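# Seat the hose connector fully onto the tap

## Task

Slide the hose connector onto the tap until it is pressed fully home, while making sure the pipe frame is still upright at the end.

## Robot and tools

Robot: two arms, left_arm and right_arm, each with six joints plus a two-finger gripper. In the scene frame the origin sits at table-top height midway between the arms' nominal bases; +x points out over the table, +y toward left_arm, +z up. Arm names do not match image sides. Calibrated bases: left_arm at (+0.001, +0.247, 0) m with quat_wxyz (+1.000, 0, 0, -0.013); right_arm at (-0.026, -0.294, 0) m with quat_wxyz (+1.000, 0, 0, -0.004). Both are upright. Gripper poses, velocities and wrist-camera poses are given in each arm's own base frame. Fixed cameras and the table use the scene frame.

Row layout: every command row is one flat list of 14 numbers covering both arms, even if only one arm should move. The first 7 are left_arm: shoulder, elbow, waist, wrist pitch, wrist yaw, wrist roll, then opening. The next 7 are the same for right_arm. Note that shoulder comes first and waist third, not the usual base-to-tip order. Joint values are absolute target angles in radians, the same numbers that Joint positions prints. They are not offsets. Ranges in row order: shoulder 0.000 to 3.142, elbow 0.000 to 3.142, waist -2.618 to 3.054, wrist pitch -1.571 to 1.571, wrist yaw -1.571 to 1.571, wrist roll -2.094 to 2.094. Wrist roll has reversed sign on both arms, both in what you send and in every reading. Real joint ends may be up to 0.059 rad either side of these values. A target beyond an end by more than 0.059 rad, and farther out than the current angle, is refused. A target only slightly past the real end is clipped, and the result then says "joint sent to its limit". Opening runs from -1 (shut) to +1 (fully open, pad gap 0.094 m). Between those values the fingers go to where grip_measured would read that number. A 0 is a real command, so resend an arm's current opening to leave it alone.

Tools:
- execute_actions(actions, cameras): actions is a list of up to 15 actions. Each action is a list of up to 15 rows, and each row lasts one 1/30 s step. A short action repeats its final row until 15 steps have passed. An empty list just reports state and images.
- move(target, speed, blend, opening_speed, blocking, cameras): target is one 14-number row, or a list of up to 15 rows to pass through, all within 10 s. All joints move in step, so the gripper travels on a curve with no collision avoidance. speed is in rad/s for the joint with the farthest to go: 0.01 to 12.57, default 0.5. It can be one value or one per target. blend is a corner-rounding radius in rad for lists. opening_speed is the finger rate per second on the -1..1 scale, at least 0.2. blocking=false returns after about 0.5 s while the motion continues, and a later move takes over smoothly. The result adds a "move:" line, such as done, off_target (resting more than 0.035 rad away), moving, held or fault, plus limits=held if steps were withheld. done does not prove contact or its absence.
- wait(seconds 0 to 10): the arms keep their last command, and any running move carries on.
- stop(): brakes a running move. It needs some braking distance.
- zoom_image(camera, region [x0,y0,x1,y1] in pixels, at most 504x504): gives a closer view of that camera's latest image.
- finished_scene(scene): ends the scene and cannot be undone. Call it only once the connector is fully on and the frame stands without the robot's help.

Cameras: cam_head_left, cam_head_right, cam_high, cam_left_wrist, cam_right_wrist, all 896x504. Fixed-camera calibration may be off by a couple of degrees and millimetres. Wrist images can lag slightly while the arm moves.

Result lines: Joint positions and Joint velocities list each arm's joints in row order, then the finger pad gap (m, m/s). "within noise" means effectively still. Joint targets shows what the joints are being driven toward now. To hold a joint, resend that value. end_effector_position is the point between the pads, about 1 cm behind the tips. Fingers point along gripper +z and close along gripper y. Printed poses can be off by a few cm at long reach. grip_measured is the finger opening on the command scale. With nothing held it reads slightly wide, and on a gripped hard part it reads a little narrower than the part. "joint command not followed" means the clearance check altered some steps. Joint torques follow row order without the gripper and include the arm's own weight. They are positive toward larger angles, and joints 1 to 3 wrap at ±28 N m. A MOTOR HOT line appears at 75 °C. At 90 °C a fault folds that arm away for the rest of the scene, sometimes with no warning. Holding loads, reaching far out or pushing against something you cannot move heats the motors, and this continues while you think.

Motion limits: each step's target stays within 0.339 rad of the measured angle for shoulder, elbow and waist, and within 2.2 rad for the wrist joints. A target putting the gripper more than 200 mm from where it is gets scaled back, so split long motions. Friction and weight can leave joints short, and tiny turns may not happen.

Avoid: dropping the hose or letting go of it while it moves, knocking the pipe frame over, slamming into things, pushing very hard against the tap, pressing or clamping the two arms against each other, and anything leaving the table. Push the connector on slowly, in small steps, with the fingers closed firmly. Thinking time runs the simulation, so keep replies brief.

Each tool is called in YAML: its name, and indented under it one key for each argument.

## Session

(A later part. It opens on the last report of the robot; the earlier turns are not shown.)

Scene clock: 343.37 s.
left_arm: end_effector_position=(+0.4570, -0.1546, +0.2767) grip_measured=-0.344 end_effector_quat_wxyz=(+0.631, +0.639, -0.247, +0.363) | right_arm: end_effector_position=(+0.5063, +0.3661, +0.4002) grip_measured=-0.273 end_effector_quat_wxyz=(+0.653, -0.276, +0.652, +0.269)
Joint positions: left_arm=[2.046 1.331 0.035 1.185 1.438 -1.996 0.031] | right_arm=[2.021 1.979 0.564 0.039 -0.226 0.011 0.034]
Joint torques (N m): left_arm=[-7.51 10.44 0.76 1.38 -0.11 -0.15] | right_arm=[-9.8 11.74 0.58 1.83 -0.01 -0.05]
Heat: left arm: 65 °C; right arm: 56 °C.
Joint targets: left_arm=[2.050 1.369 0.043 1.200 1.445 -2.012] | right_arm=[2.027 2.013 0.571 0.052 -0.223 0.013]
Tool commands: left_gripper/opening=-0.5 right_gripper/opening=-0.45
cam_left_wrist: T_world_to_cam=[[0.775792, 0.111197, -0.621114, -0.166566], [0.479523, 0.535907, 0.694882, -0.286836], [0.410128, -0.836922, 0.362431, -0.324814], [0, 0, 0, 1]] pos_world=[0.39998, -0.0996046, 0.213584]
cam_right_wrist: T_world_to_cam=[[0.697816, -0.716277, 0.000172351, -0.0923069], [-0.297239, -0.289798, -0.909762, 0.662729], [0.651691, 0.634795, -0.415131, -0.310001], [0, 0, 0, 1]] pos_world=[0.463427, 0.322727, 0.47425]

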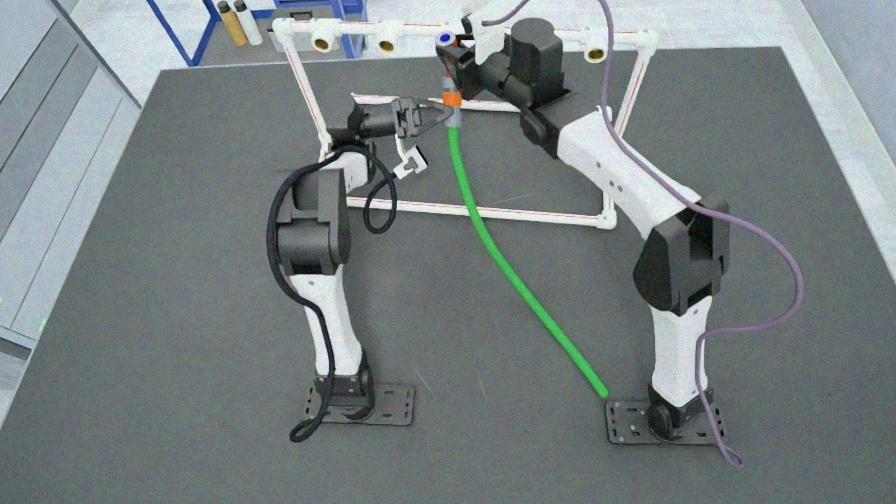

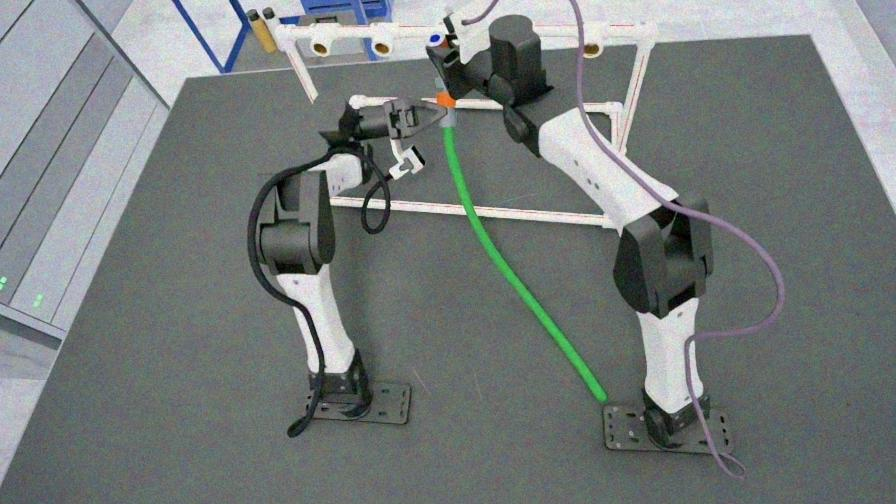

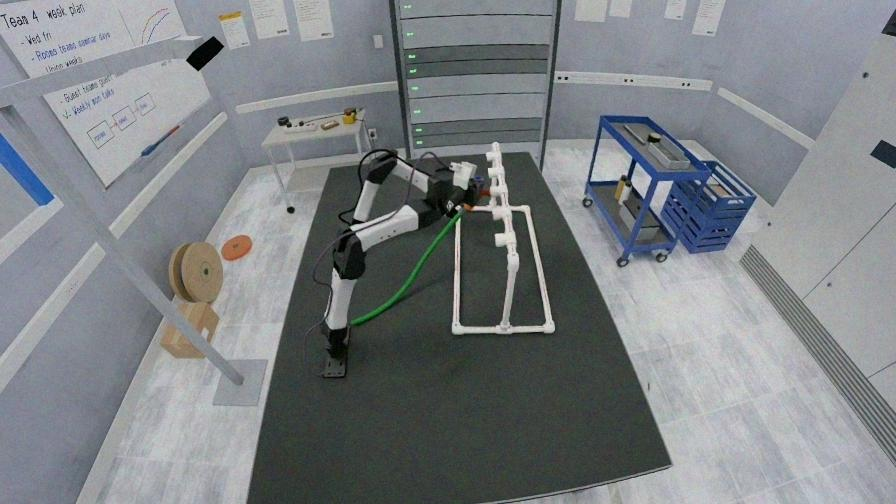

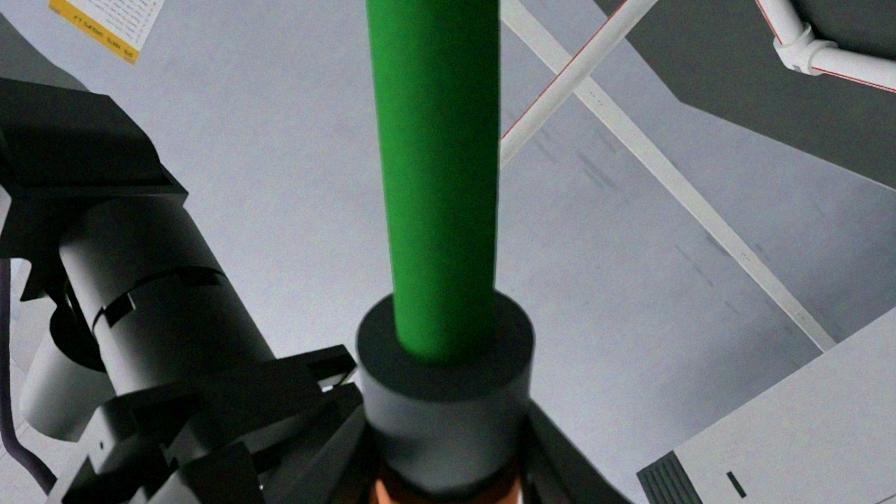

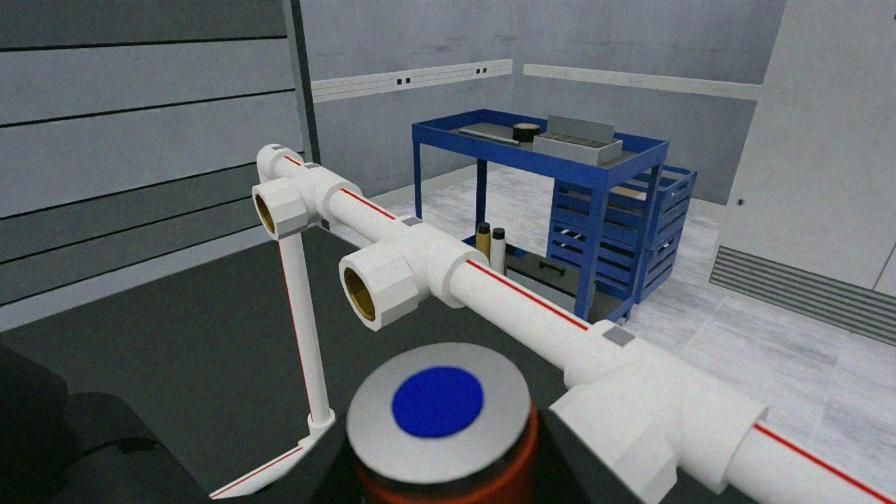

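move:
  target: [2.050,1.387,0.043,1.203,1.440,-2.012,-0.5,2.027,2.013,0.571,0.052,-0.223,0.013,-0.45]
  speed: 0.05
  cameras: ["cam_head_right","cam_head_left"]

zoom_image:
  camera: "cam_head_left"
  region: [425, 65, 485, 135]

Scene clock: 360.67 s.
left_arm: end_effector_position=(+0.4569, -0.1547, +0.2773) grip_measured=-0.344 end_effector_quat_wxyz=(+0.632, +0.641, -0.249, +0.359) | right_arm: end_effector_position=(+0.5063, +0.3661, +0.4002) grip_measured=-0.273 end_effector_quat_wxyz=(+0.653, -0.276, +0.652, +0.268)
Joint positions: left_arm=[2.046 1.339 0.035 1.171 1.446 -1.998 0.031] | right_arm=[2.021 1.979 0.564 0.039 -0.226 0.011 0.034]
Joint torques (N m): left_arm=[-7.54 11.45 0.7 1.61 -0.25 -0.17] | right_arm=[-9.8 11.78 0.54 1.82 -0.01 -0.05]
Heat: left arm: 67 °C; right arm: 57 °C.
Joint targets: left_arm=[2.050 1.387 0.043 1.203 1.440 -2.012] | right_arm=[2.027 2.013 0.571 0.052 -0.223 0.013]
move: off_target (left_arm); left_arm: the elbow is farthest, 0.048 rad from its target
Images, in order (width x height): cam_head_left 896x504, cam_head_right 896x504.

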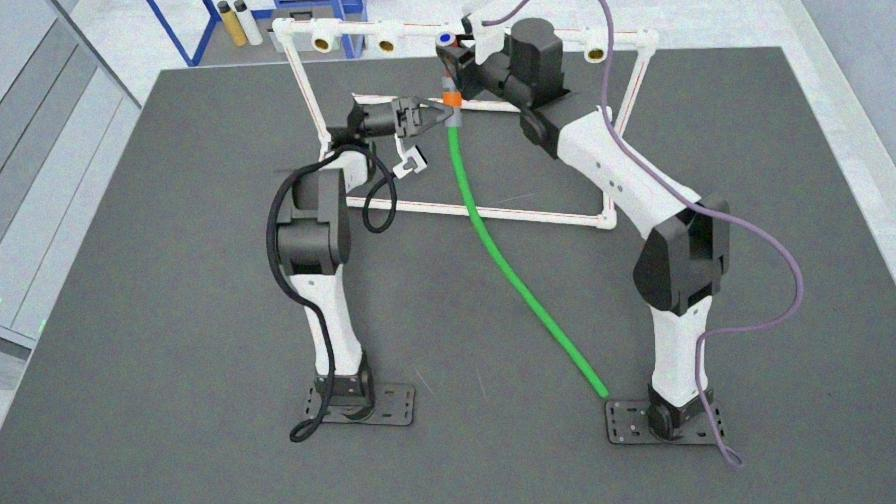

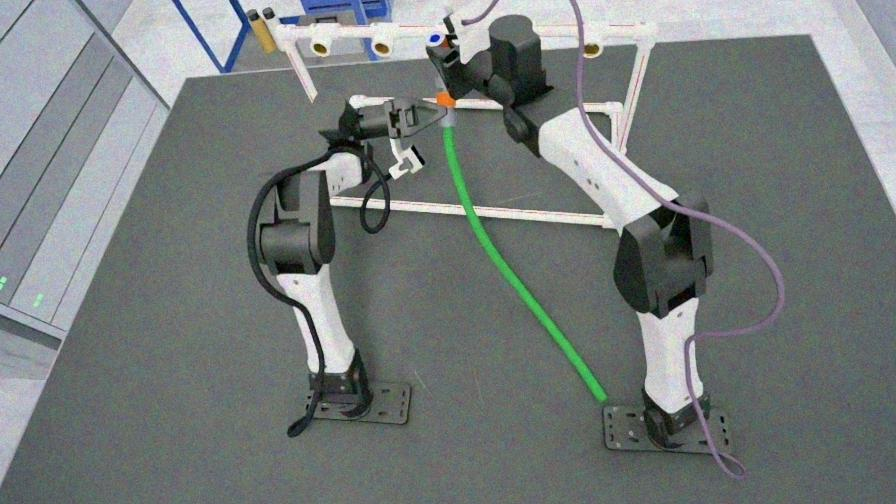

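Scaled by 7.200 (camera's finer frame: 1280x720).

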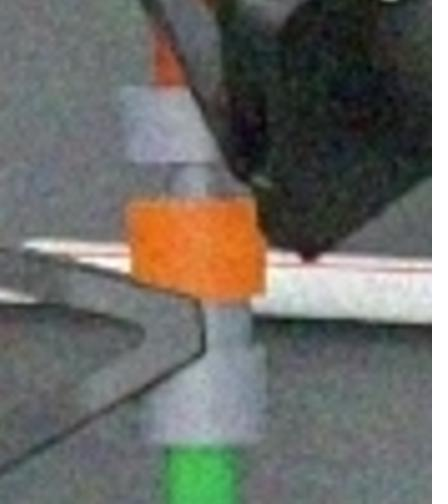

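move:
  target: [2.050,1.387,0.044,1.225,1.39,-2.012,-0.5,2.032,2.008,0.575,-0.03,-0.26,0.013,-0.45]
  speed: 0.05
  cameras: ["cam_head_right","cam_head_left"]

zoom_image:
  camera: "cam_head_left"
  region: [425, 65, 485, 135]

Scene clock: 388.77 s.
left_arm: end_effector_position=(+0.4569, -0.1546, +0.2773) grip_measured=-0.344 end_effector_quat_wxyz=(+0.631, +0.641, -0.249, +0.359) | right_arm: end_effector_position=(+0.5056, +0.3661, +0.3990) grip_measured=-0.273 end_effector_quat_wxyz=(+0.648, -0.278, +0.656, +0.268)
Joint positions: left_arm=[2.046 1.339 0.035 1.17 1.447 -1.999 0.031] | right_arm=[2.021 1.987 0.564 0.017 -0.228 0.013 0.034]
Joint torques (N m): left_arm=[-7.53 11.41 0.7 1.87 -0.87 -0.11] | right_arm=[-9.33 10.39 0.94 1.26 -0.42 -0.08]
Heat: left arm: 65 °C; right arm: 58 °C.
Joint targets: left_arm=[2.050 1.387 0.044 1.225 1.390 -2.012] | right_arm=[2.032 2.008 0.575 -0.030 -0.260 0.013]
move: off_target (left_arm, right_arm); left_arm: the wrist yaw is farthest, 0.057 rad from its target; right_arm: the wrist pitch is farthest, 0.047 rad from its target
Images, in order (width x height): cam_head_left 896x504, cam_head_right 896x504.

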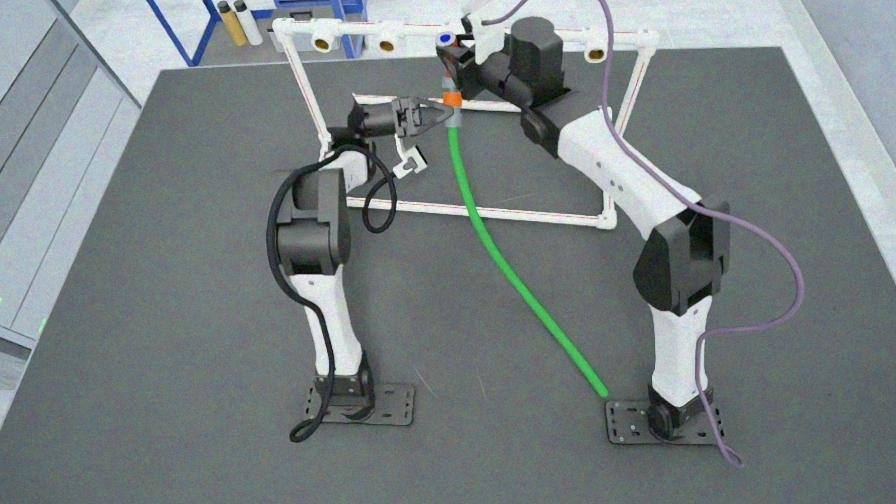

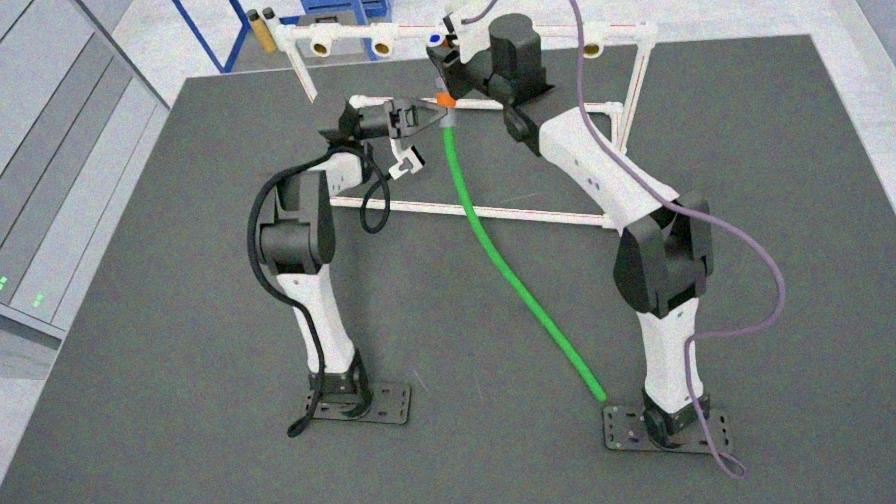

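Scaled by 7.200 (camera's finer frame: 1280x720).

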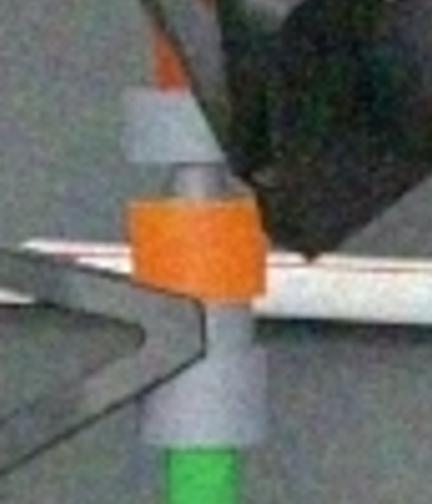

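move:
  target: [2.045,1.362,0.044,1.230,1.405,-2.012,-0.5,2.032,2.008,0.575,-0.03,-0.26,0.013,-0.45]
  speed: 0.05
  cameras: ["cam_head_right","cam_head_left"]

zoom_image:
  camera: "cam_head_left"
  region: [425, 65, 485, 135]

Scene clock: 404.87 s.
left_arm: end_effector_position=(+0.4568, -0.1546, +0.2773) grip_measured=-0.344 end_effector_quat_wxyz=(+0.631, +0.640, -0.249, +0.359) | right_arm: end_effector_position=(+0.5056, +0.3661, +0.3988) grip_measured=-0.273 end_effector_quat_wxyz=(+0.648, -0.278, +0.657, +0.268)
Joint positions: left_arm=[2.046 1.339 0.035 1.171 1.447 -1.999 0.031] | right_arm=[2.021 1.987 0.564 0.016 -0.228 0.013 0.034]
Joint torques (N m): left_arm=[-7.92 9.05 0.72 1.92 -0.69 -0.13] | right_arm=[-9.35 10.39 0.91 1.27 -0.42 -0.08]
Heat: left arm: 66 °C; right arm: 56 °C.
Joint targets: left_arm=[2.045 1.362 0.044 1.230 1.405 -2.012] | right_arm=[2.032 2.008 0.575 -0.030 -0.260 0.013]
move: off_target (left_arm, right_arm); left_arm: the wrist pitch is farthest, 0.059 rad from its target; right_arm: the wrist pitch is farthest, 0.046 rad from its target
Images, in order (width x height): cam_head_left 896x504, cam_head_right 896x504.

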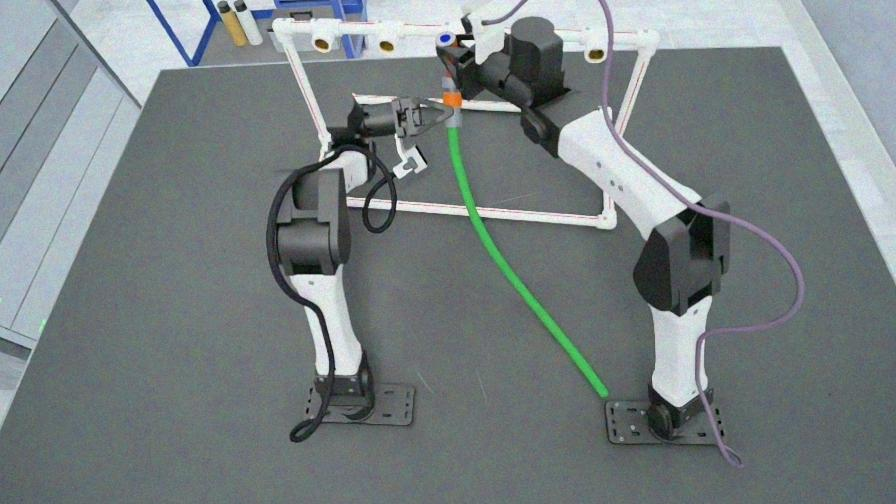

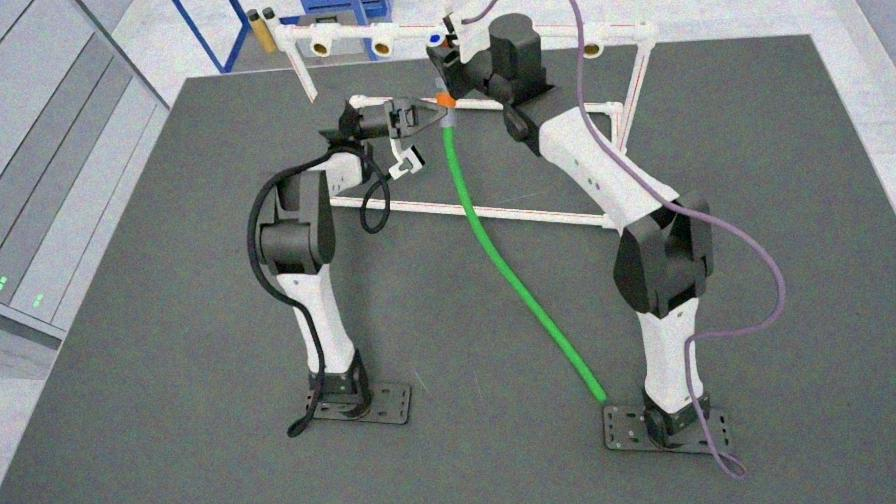

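Scaled by 7.200 (camera's finer frame: 1280x720).

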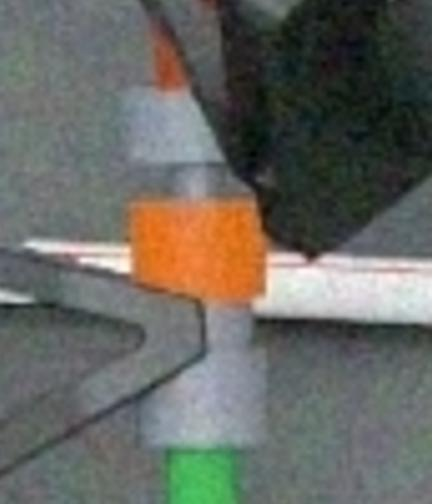

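move:
  target: [2.040,1.340,0.044,1.235,1.410,-2.012,-0.5,2.032,2.008,0.575,-0.03,-0.26,0.013,-0.45]
  speed: 0.05
  cameras: ["cam_head_left"]

zoom_image:
  camera: "cam_head_left"
  region: [425, 65, 485, 135]

Scene clock: 407.67 s.
left_arm: end_effector_position=(+0.4565, -0.1545, +0.2768) grip_measured=-0.344 end_effector_quat_wxyz=(+0.630, +0.639, -0.250, +0.362) | right_arm: end_effector_position=(+0.5055, +0.3662, +0.3986) grip_measured=-0.273 end_effector_quat_wxyz=(+0.648, -0.279, +0.657, +0.268)
Joint positions: left_arm=[2.046 1.333 0.035 1.182 1.444 -1.999 0.031] | right_arm=[2.021 1.987 0.564 0.015 -0.229 0.013 0.034]
Joint torques (N m): left_arm=[-8.31 7.41 0.76 1.82 -0.6 -0.13] | right_arm=[-9.35 10.4 0.94 1.28 -0.42 -0.08]
Heat: left arm: 65 °C; right arm: 55 °C.
Joint targets: left_arm=[2.040 1.340 0.044 1.235 1.410 -2.012] | right_arm=[2.032 2.008 0.575 -0.030 -0.260 0.013]
move: off_target (left_arm, right_arm); left_arm: the wrist pitch is farthest, 0.053 rad from its target; right_arm: the wrist pitch is farthest, 0.045 rad from its target

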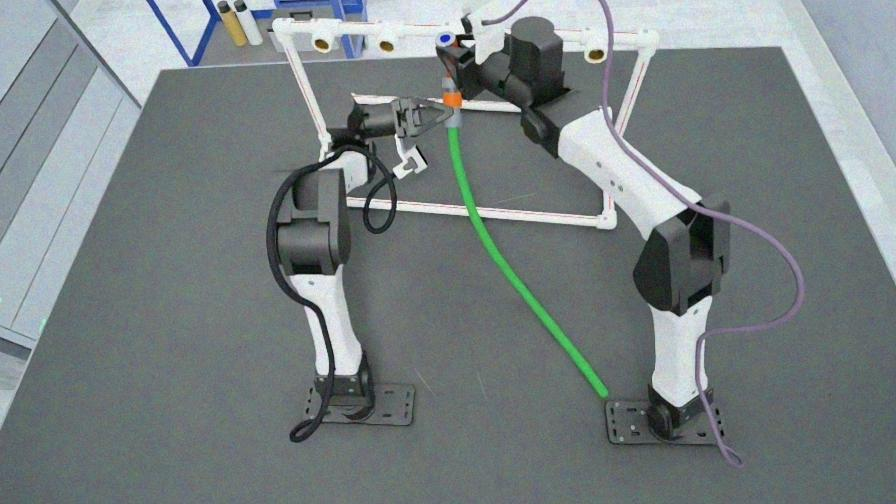

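Scaled by 7.200 (camera's finer frame: 1280x720).

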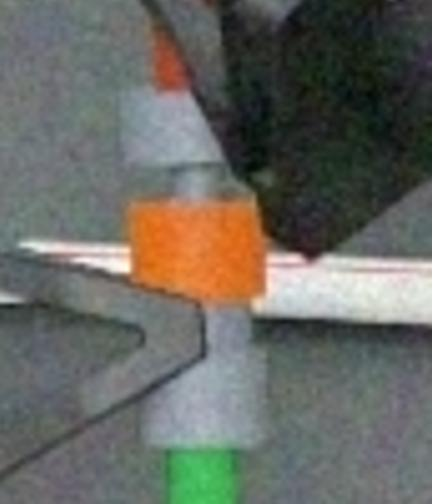

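move:
  target: [2.036,1.334,0.044,1.250,1.385,-2.012,-0.5,2.032,2.008,0.575,-0.03,-0.26,0.013,-0.45]
  speed: 0.05
  cameras: ["cam_head_left"]

zoom_image:
  camera: "cam_head_left"
  region: [425, 65, 485, 135]

Scene clock: 409.97 s.
left_arm: end_effector_position=(+0.4567, -0.1543, +0.2768) grip_measured=-0.344 end_effector_quat_wxyz=(+0.629, +0.638, -0.250, +0.368) | right_arm: end_effector_position=(+0.5055, +0.3662, +0.3986) grip_measured=-0.273 end_effector_quat_wxyz=(+0.648, -0.279, +0.657, +0.268)
Joint positions: left_arm=[2.046 1.326 0.035 1.198 1.434 -1.999 0.031] | right_arm=[2.021 1.987 0.564 0.015 -0.229 0.013 0.034]
Joint torques (N m): left_arm=[-8.62 7.45 0.69 1.82 -0.8 -0.13] | right_arm=[-9.33 10.37 0.92 1.28 -0.42 -0.08]
Heat: left arm: 65 °C; right arm: 55 °C.
Joint targets: left_arm=[2.036 1.334 0.044 1.250 1.385 -2.012] | right_arm=[2.032 2.008 0.575 -0.030 -0.260 0.013]
move: off_target (left_arm, right_arm); left_arm: the wrist pitch is farthest, 0.052 rad from its target; right_arm: the wrist pitch is farthest, 0.045 rad from its target

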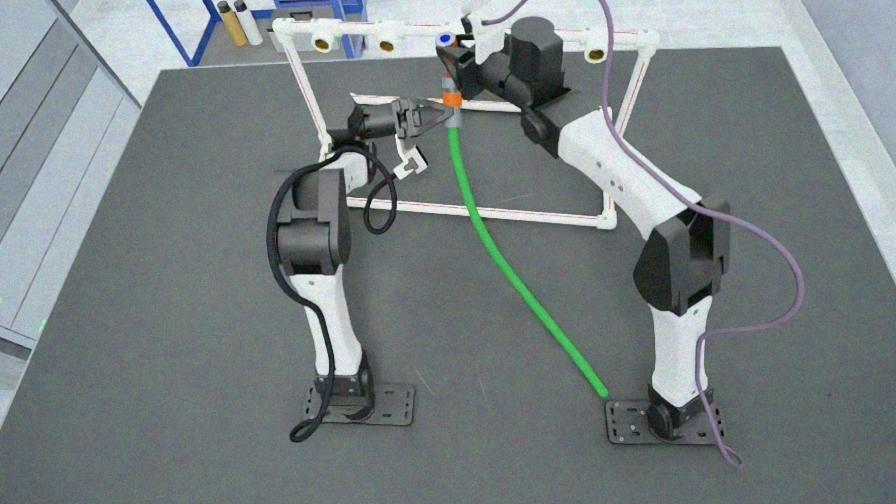

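Scaled by 7.200 (camera's finer frame: 1280x720).

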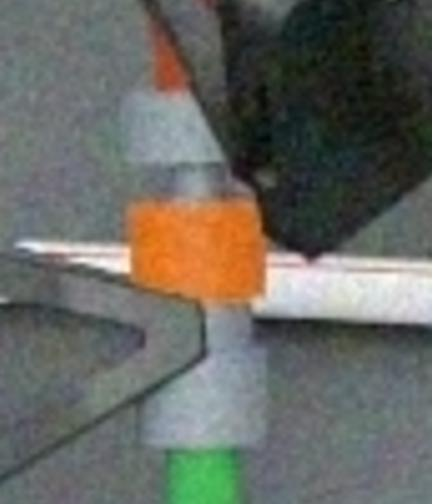

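move:
  target: [2.036,1.328,0.044,1.264,1.365,-2.012,-0.5,2.032,2.008,0.575,-0.03,-0.26,0.013,-0.45]
  speed: 0.05
  cameras: ["cam_head_left"]

zoom_image:
  camera: "cam_head_left"
  region: [425, 65, 485, 135]

Scene clock: 413.23 s.
left_arm: end_effector_position=(+0.4569, -0.1543, +0.2767) grip_measured=-0.344 end_effector_quat_wxyz=(+0.628, +0.636, -0.249, +0.374) | right_arm: end_effector_position=(+0.5055, +0.3662, +0.3986) grip_measured=-0.273 end_effector_quat_wxyz=(+0.648, -0.279, +0.657, +0.268)
Joint positions: left_arm=[2.046 1.319 0.035 1.213 1.425 -1.999 0.031] | right_arm=[2.021 1.987 0.564 0.015 -0.229 0.013 0.034]
Joint torques (N m): left_arm=[-8.64 7.47 0.76 1.81 -0.91 -0.13] | right_arm=[-9.36 10.39 0.92 1.28 -0.42 -0.08]
Heat: left arm: 65 °C; right arm: 55 °C.
Joint targets: left_arm=[2.036 1.328 0.044 1.264 1.365 -2.012] | right_arm=[2.032 2.008 0.575 -0.030 -0.260 0.013]
move: off_target (left_arm, right_arm); left_arm: the wrist yaw is farthest, 0.060 rad from its target; right_arm: the wrist pitch is farthest, 0.045 rad from its target

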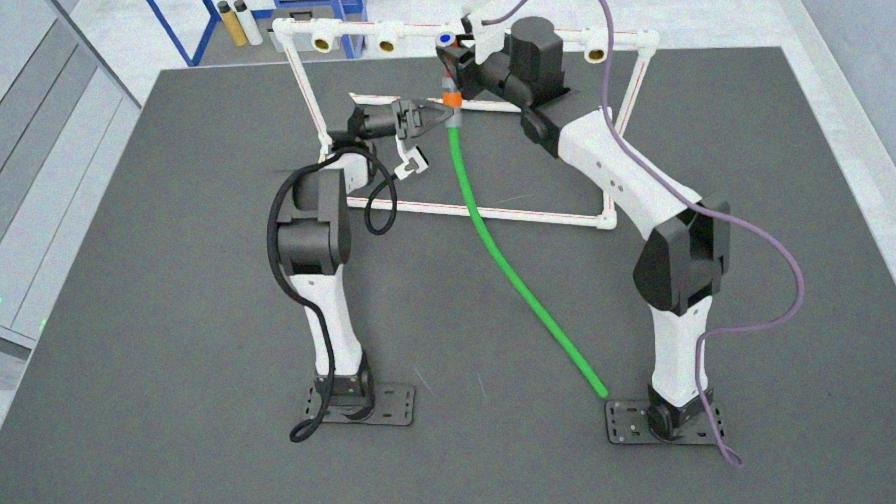

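Scaled by 7.200 (camera's finer frame: 1280x720).

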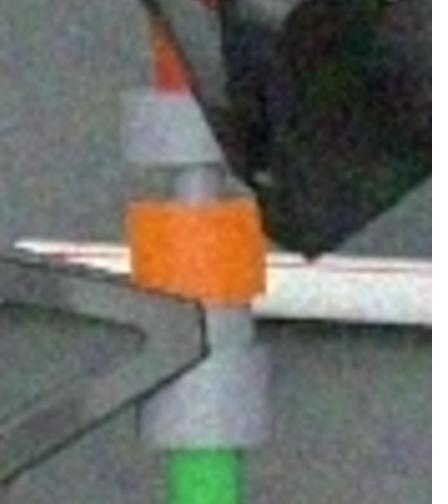

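move:
  target: [2.036,1.368,0.044,1.280,1.335,-2.012,-0.5,2.032,2.008,0.575,-0.05,-0.27,0.013,-0.45]
  speed: 0.05
  cameras: ["cam_head_left"]

zoom_image:
  camera: "cam_head_left"
  region: [425, 65, 485, 135]

Scene clock: 417.37 s.
left_arm: end_effector_position=(+0.4578, -0.1543, +0.2782) grip_measured=-0.344 end_effector_quat_wxyz=(+0.627, +0.634, -0.248, +0.380) | right_arm: end_effector_position=(+0.5051, +0.3664, +0.3985) grip_measured=-0.273 end_effector_quat_wxyz=(+0.646, -0.280, +0.658, +0.268)
Joint positions: left_arm=[2.046 1.319 0.034 1.221 1.415 -1.999 0.031] | right_arm=[2.021 1.991 0.564 0.007 -0.232 0.014 0.034]
Joint torques (N m): left_arm=[-8.57 11.34 0.85 1.91 -1.17 -0.14] | right_arm=[-9.35 10.02 0.94 1.17 -0.52 -0.08]
Heat: left arm: 65 °C; right arm: 55 °C.
Joint targets: left_arm=[2.036 1.368 0.044 1.280 1.335 -2.012] | right_arm=[2.032 2.008 0.575 -0.050 -0.270 0.013]
move: off_target (left_arm, right_arm); left_arm: the wrist yaw is farthest, 0.080 rad from its target; right_arm: the wrist pitch is farthest, 0.057 rad from its target

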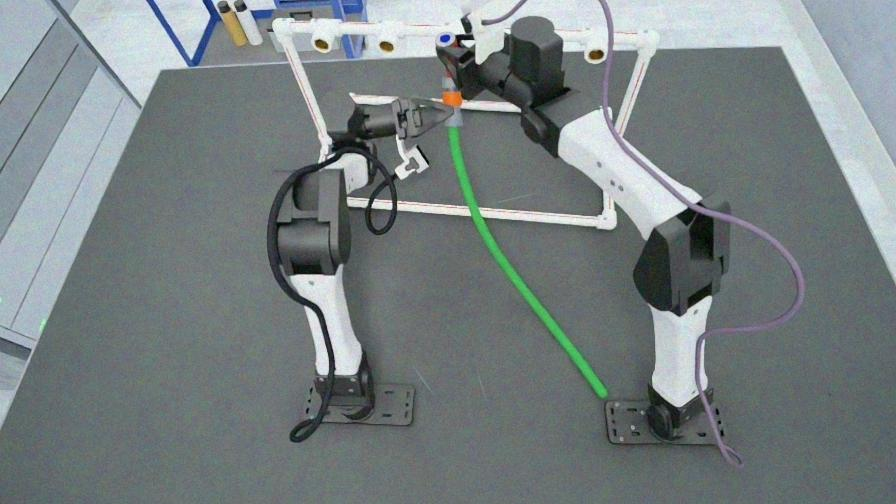

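Scaled by 7.200 (camera's finer frame: 1280x720).

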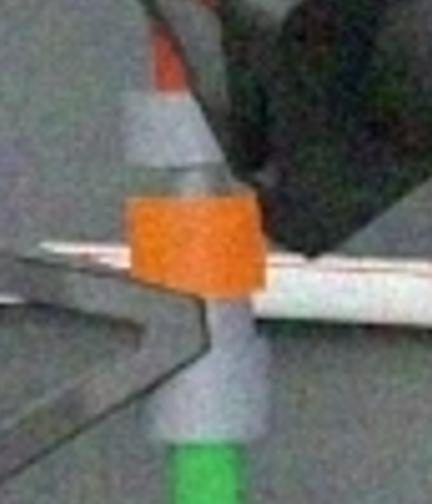

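move:
  target: [2.036,1.388,0.044,1.280,1.325,-2.012,-0.5,2.034,2.002,0.578,-0.08,-0.28,0.013,-0.45]
  speed: 0.05
  cameras: ["cam_head_left"]

zoom_image:
  camera: "cam_head_left"
  region: [425, 65, 485, 135]

Scene clock: 420.43 s.
left_arm: end_effector_position=(+0.4582, -0.1543, +0.2795) grip_measured=-0.344 end_effector_quat_wxyz=(+0.626, +0.633, -0.250, +0.381) | right_arm: end_effector_position=(+0.5048, +0.3665, +0.3976) grip_measured=-0.273 end_effector_quat_wxyz=(+0.644, -0.281, +0.659, +0.268)
Joint positions: left_arm=[2.046 1.324 0.034 1.221 1.415 -1.999 0.031] | right_arm=[2.021 1.991 0.564 0.003 -0.233 0.014 0.034]
Joint torques (N m): left_arm=[-8.59 12.92 0.8 1.91 -1.29 -0.13] | right_arm=[-9.16 9.4 1.22 0.92 -0.61 -0.09]
Heat: left arm: 66 °C; right arm: 55 °C.
Joint targets: left_arm=[2.036 1.388 0.044 1.280 1.325 -2.012] | right_arm=[2.034 2.002 0.578 -0.080 -0.280 0.013]
move: off_target (left_arm, right_arm); left_arm: the wrist yaw is farthest, 0.090 rad from its target; right_arm: the wrist pitch is farthest, 0.083 rad from its target

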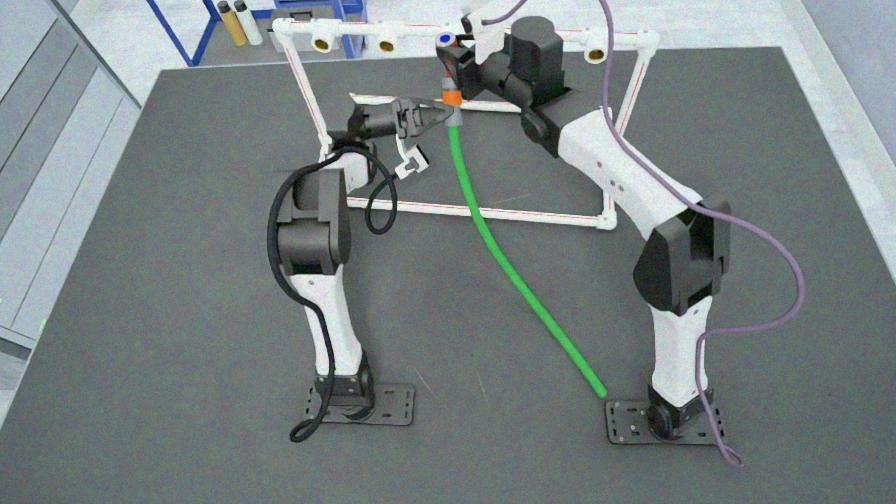

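Scaled by 7.200 (camera's finer frame: 1280x720).

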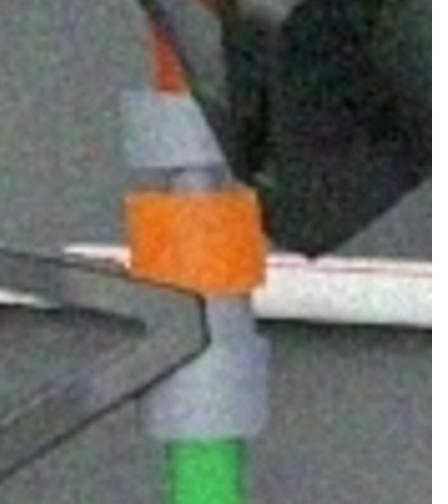

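move:
  target: [2.036,1.408,0.044,1.282,1.315,-2.012,-0.5,2.036,1.996,0.582,-0.11,-0.29,0.013,-0.45]
  speed: 0.05
  cameras: ["cam_head_left"]

zoom_image:
  camera: "cam_head_left"
  region: [425, 65, 485, 135]

Scene clock: 423.07 s.
left_arm: end_effector_position=(+0.4585, -0.1545, +0.2808) grip_measured=-0.344 end_effector_quat_wxyz=(+0.626, +0.633, -0.253, +0.379) | right_arm: end_effector_position=(+0.5045, +0.3667, +0.3968) grip_measured=-0.273 end_effector_quat_wxyz=(+0.642, -0.282, +0.660, +0.268)
Joint positions: left_arm=[2.048 1.335 0.034 1.214 1.423 -1.999 0.031] | right_arm=[2.021 1.993 0.564 -0.005 -0.235 0.015 0.034]
Joint torques (N m): left_arm=[-8.8 13.75 0.84 2.02 -1.52 -0.13] | right_arm=[-8.98 8.51 1.57 0.73 -0.71 -0.1]
Heat: left arm: 66 °C; right arm: 55 °C.
Joint targets: left_arm=[2.036 1.408 0.044 1.282 1.315 -2.012] | right_arm=[2.036 1.996 0.582 -0.110 -0.290 0.013]
move: off_target (left_arm, right_arm); left_arm: the wrist yaw is farthest, 0.108 rad from its target; right_arm: the wrist pitch is farthest, 0.105 rad from its target

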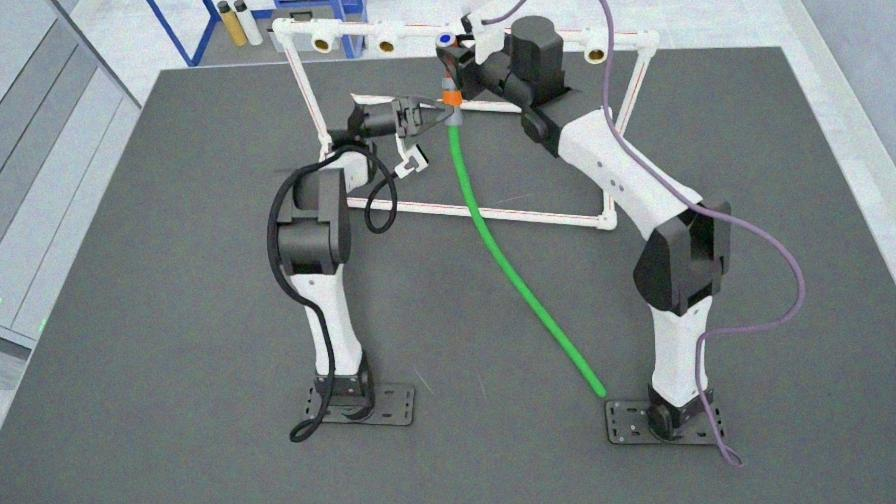

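Scaled by 7.200 (camera's finer frame: 1280x720).

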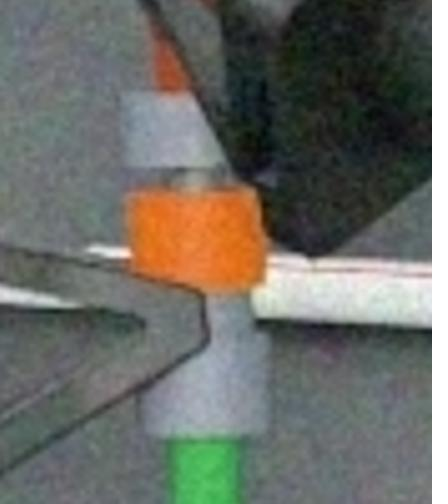

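move:
  target: [2.046,1.425,0.045,1.272,1.285,-2.012,-0.5,2.038,1.990,0.586,-0.14,-0.31,0.013,-0.45]
  speed: 0.05
  cameras: ["cam_head_left"]

zoom_image:
  camera: "cam_head_left"
  region: [425, 65, 485, 135]

Scene clock: 426.20 s.
left_arm: end_effector_position=(+0.4621, -0.1542, +0.2857) grip_measured=-0.344 end_effector_quat_wxyz=(+0.624, +0.630, -0.255, +0.386) | right_arm: end_effector_position=(+0.5038, +0.3672, +0.3958) grip_measured=-0.273 end_effector_quat_wxyz=(+0.640, -0.284, +0.662, +0.270)
Joint positions: left_arm=[2.054 1.357 0.034 1.212 1.416 -1.999 0.031] | right_arm=[2.021 1.995 0.564 -0.012 -0.24 0.016 0.034]
Joint torques (N m): left_arm=[-8.53 13.27 0.94 1.9 -1.79 -0.14] | right_arm=[-8.81 7.79 1.95 0.5 -0.89 -0.1]
Heat: left arm: 67 °C; right arm: 54 °C.
Joint targets: left_arm=[2.046 1.425 0.045 1.272 1.285 -2.012] | right_arm=[2.038 1.990 0.586 -0.140 -0.310 0.013]
move: off_target (left_arm, right_arm); left_arm: the wrist yaw is farthest, 0.131 rad from its target; right_arm: the wrist pitch is farthest, 0.128 rad from its target

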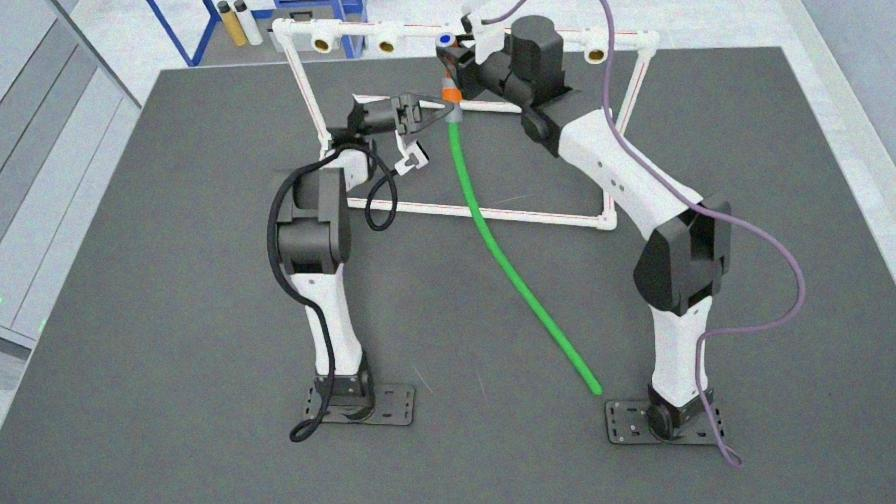

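Scaled by 7.200 (camera's finer frame: 1280x720).

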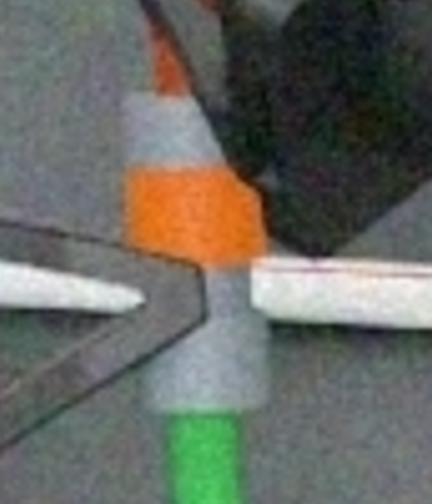

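move:
  target: [2.046,1.437,0.045,1.272,1.265,-2.012,-0.5,2.038,1.988,0.588,-0.15,-0.32,0.013,-0.45]
  speed: 0.05
  cameras: ["cam_head_left","cam_head_right"]

zoom_image:
  camera: "cam_head_left"
  region: [425, 65, 485, 135]

zoom_image:
  camera: "cam_head_right"
  region: [420, 65, 480, 135]

Scene clock: 430.17 s.
left_arm: end_effector_position=(+0.4622, -0.1542, +0.2860) grip_measured=-0.344 end_effector_quat_wxyz=(+0.624, +0.630, -0.255, +0.386) | right_arm: end_effector_position=(+0.5037, +0.3673, +0.3956) grip_measured=-0.273 end_effector_quat_wxyz=(+0.639, -0.284, +0.662, +0.270)
Joint positions: left_arm=[2.054 1.358 0.034 1.211 1.416 -1.999 0.031] | right_arm=[2.021 1.995 0.564 -0.013 -0.241 0.016 0.034]
Joint torques (N m): left_arm=[-8.55 14.31 1.01 1.91 -2.02 -0.11] | right_arm=[-8.8 7.57 2.11 0.42 -1 -0.11]
Heat: left arm: 68 °C; right arm: 54 °C.
Joint targets: left_arm=[2.046 1.437 0.045 1.272 1.265 -2.012] | right_arm=[2.038 1.988 0.588 -0.150 -0.320 0.013]
move: off_target (left_arm, right_arm); left_arm: the wrist yaw is farthest, 0.151 rad from its target; right_arm: the wrist pitch is farthest, 0.137 rad from its target

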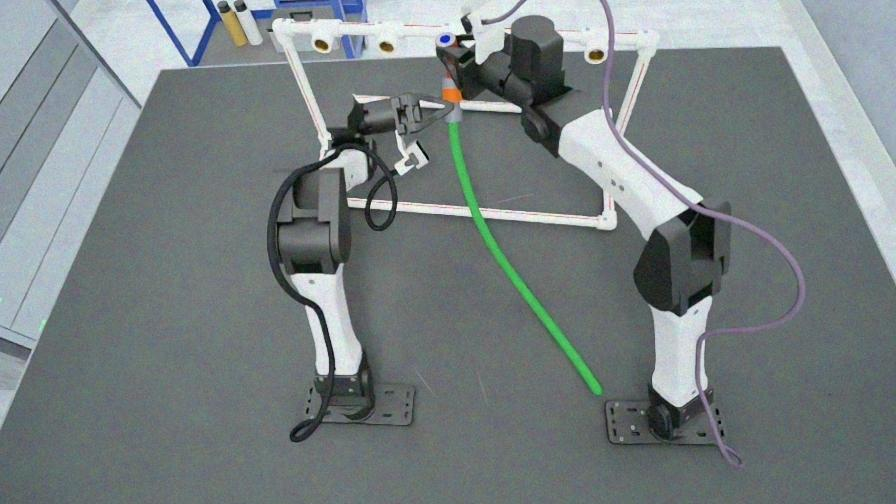

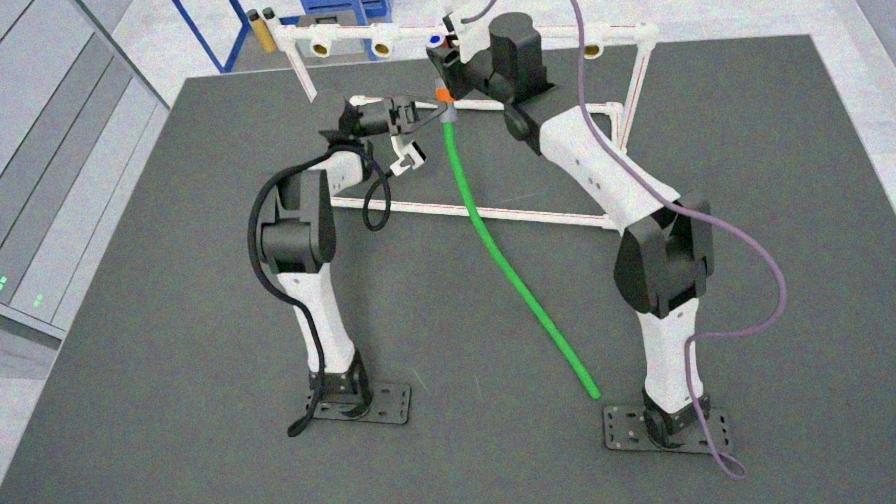

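Scaled by 7.200 (camera's finer frame: 1280x720).

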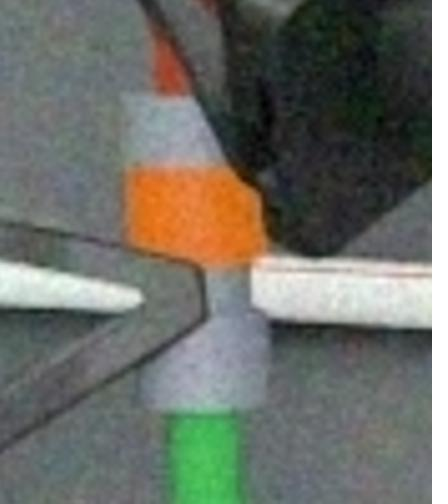

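Scaled by 7.200 (camera's finer frame: 1280x720).

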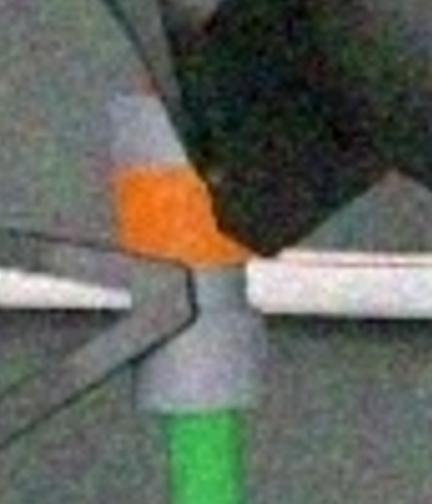

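move:
  target: [2.064,1.390,0.042,1.214,1.43,-2.012,-0.5,2.027,2.025,0.571,0.000,-0.238,0.014,-0.45]
  speed: 0.1
  cameras: ["cam_head_left"]

zoom_image:
  camera: "cam_head_left"
  region: [425, 65, 485, 135]

Scene clock: 434.20 s.
left_arm: end_effector_position=(+0.4614, -0.1544, +0.2842) grip_measured=-0.344 end_effector_quat_wxyz=(+0.625, +0.632, -0.255, +0.380) | right_arm: end_effector_position=(+0.5043, +0.3665, +0.3991) grip_measured=-0.273 end_effector_quat_wxyz=(+0.644, -0.282, +0.659, +0.268)
Joint positions: left_arm=[2.054 1.358 0.034 1.199 1.425 -2.001 0.031] | right_arm=[2.021 1.999 0.564 -0.007 -0.235 0.016 0.034]
Joint torques (N m): left_arm=[-7.13 9.77 0.69 1.37 -0.15 -0.12] | right_arm=[-9.76 10.89 0.58 1.77 -0.1 -0.1]
Heat: left arm: 70 °C; right arm: 54 °C.
Joint targets: left_arm=[2.064 1.390 0.042 1.214 1.430 -2.012] | right_arm=[2.027 2.025 0.571 0.000 -0.238 0.014]
move: done

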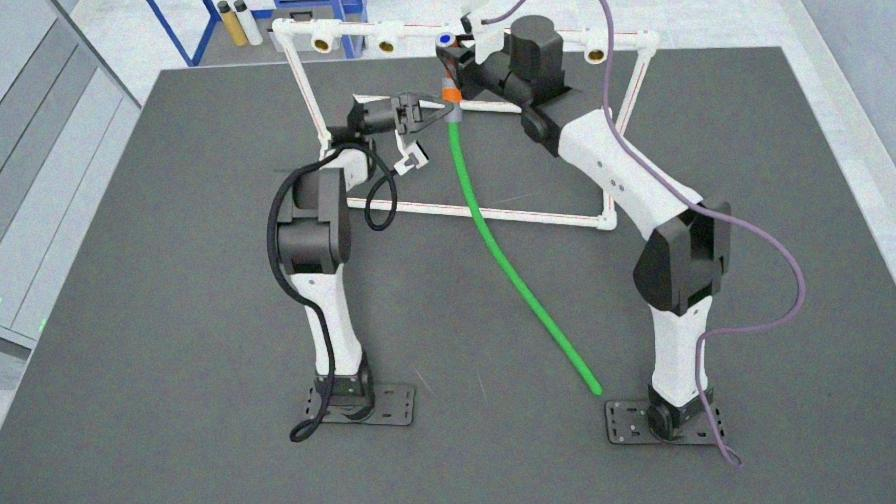

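Scaled by 7.200 (camera's finer frame: 1280x720).

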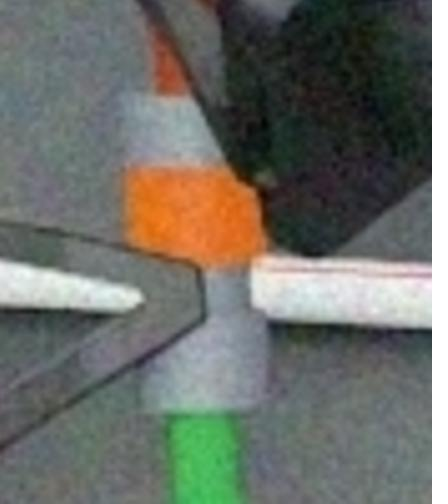

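move:
  target: [2.064,1.390,0.042,1.214,1.43,-2.012,0.4,2.027,2.025,0.571,0.000,-0.238,0.014,-0.45]
  speed: 0.1
  opening_speed: 0.4
  cameras: ["cam_head_left"]

zoom_image:
  camera: "cam_head_left"
  region: [425, 65, 485, 135]

Scene clock: 439.07 s.
left_arm: end_effector_position=(+0.4615, -0.1545, +0.2854) grip_measured=+0.398 end_effector_quat_wxyz=(+0.622, +0.630, -0.261, +0.385) | right_arm: end_effector_position=(+0.5043, +0.3665, +0.3992) grip_measured=-0.273 end_effector_quat_wxyz=(+0.644, -0.282, +0.659, +0.268)
Joint positions: left_arm=[2.054 1.363 0.034 1.198 1.426 -2.014 0.066] | right_arm=[2.021 1.999 0.564 -0.007 -0.235 0.016 0.034]
Joint torques (N m): left_arm=[-7.12 9.4 0.68 1.37 -0.18 0.02] | right_arm=[-9.76 10.91 0.58 1.77 -0.1 -0.1]
Heat: left arm: 70 °C; right arm: 53 °C.
Joint targets: left_arm=[2.064 1.390 0.042 1.214 1.430 -2.012] | right_arm=[2.027 2.025 0.571 0.000 -0.238 0.014]
move: done

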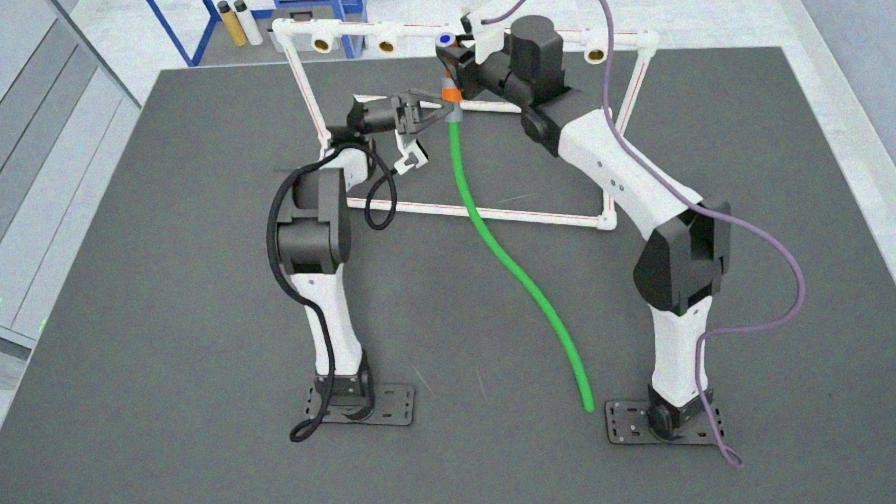

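Scaled by 7.200 (camera's finer frame: 1280x720).

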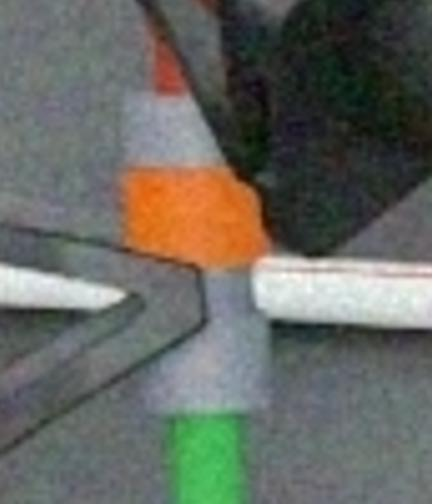

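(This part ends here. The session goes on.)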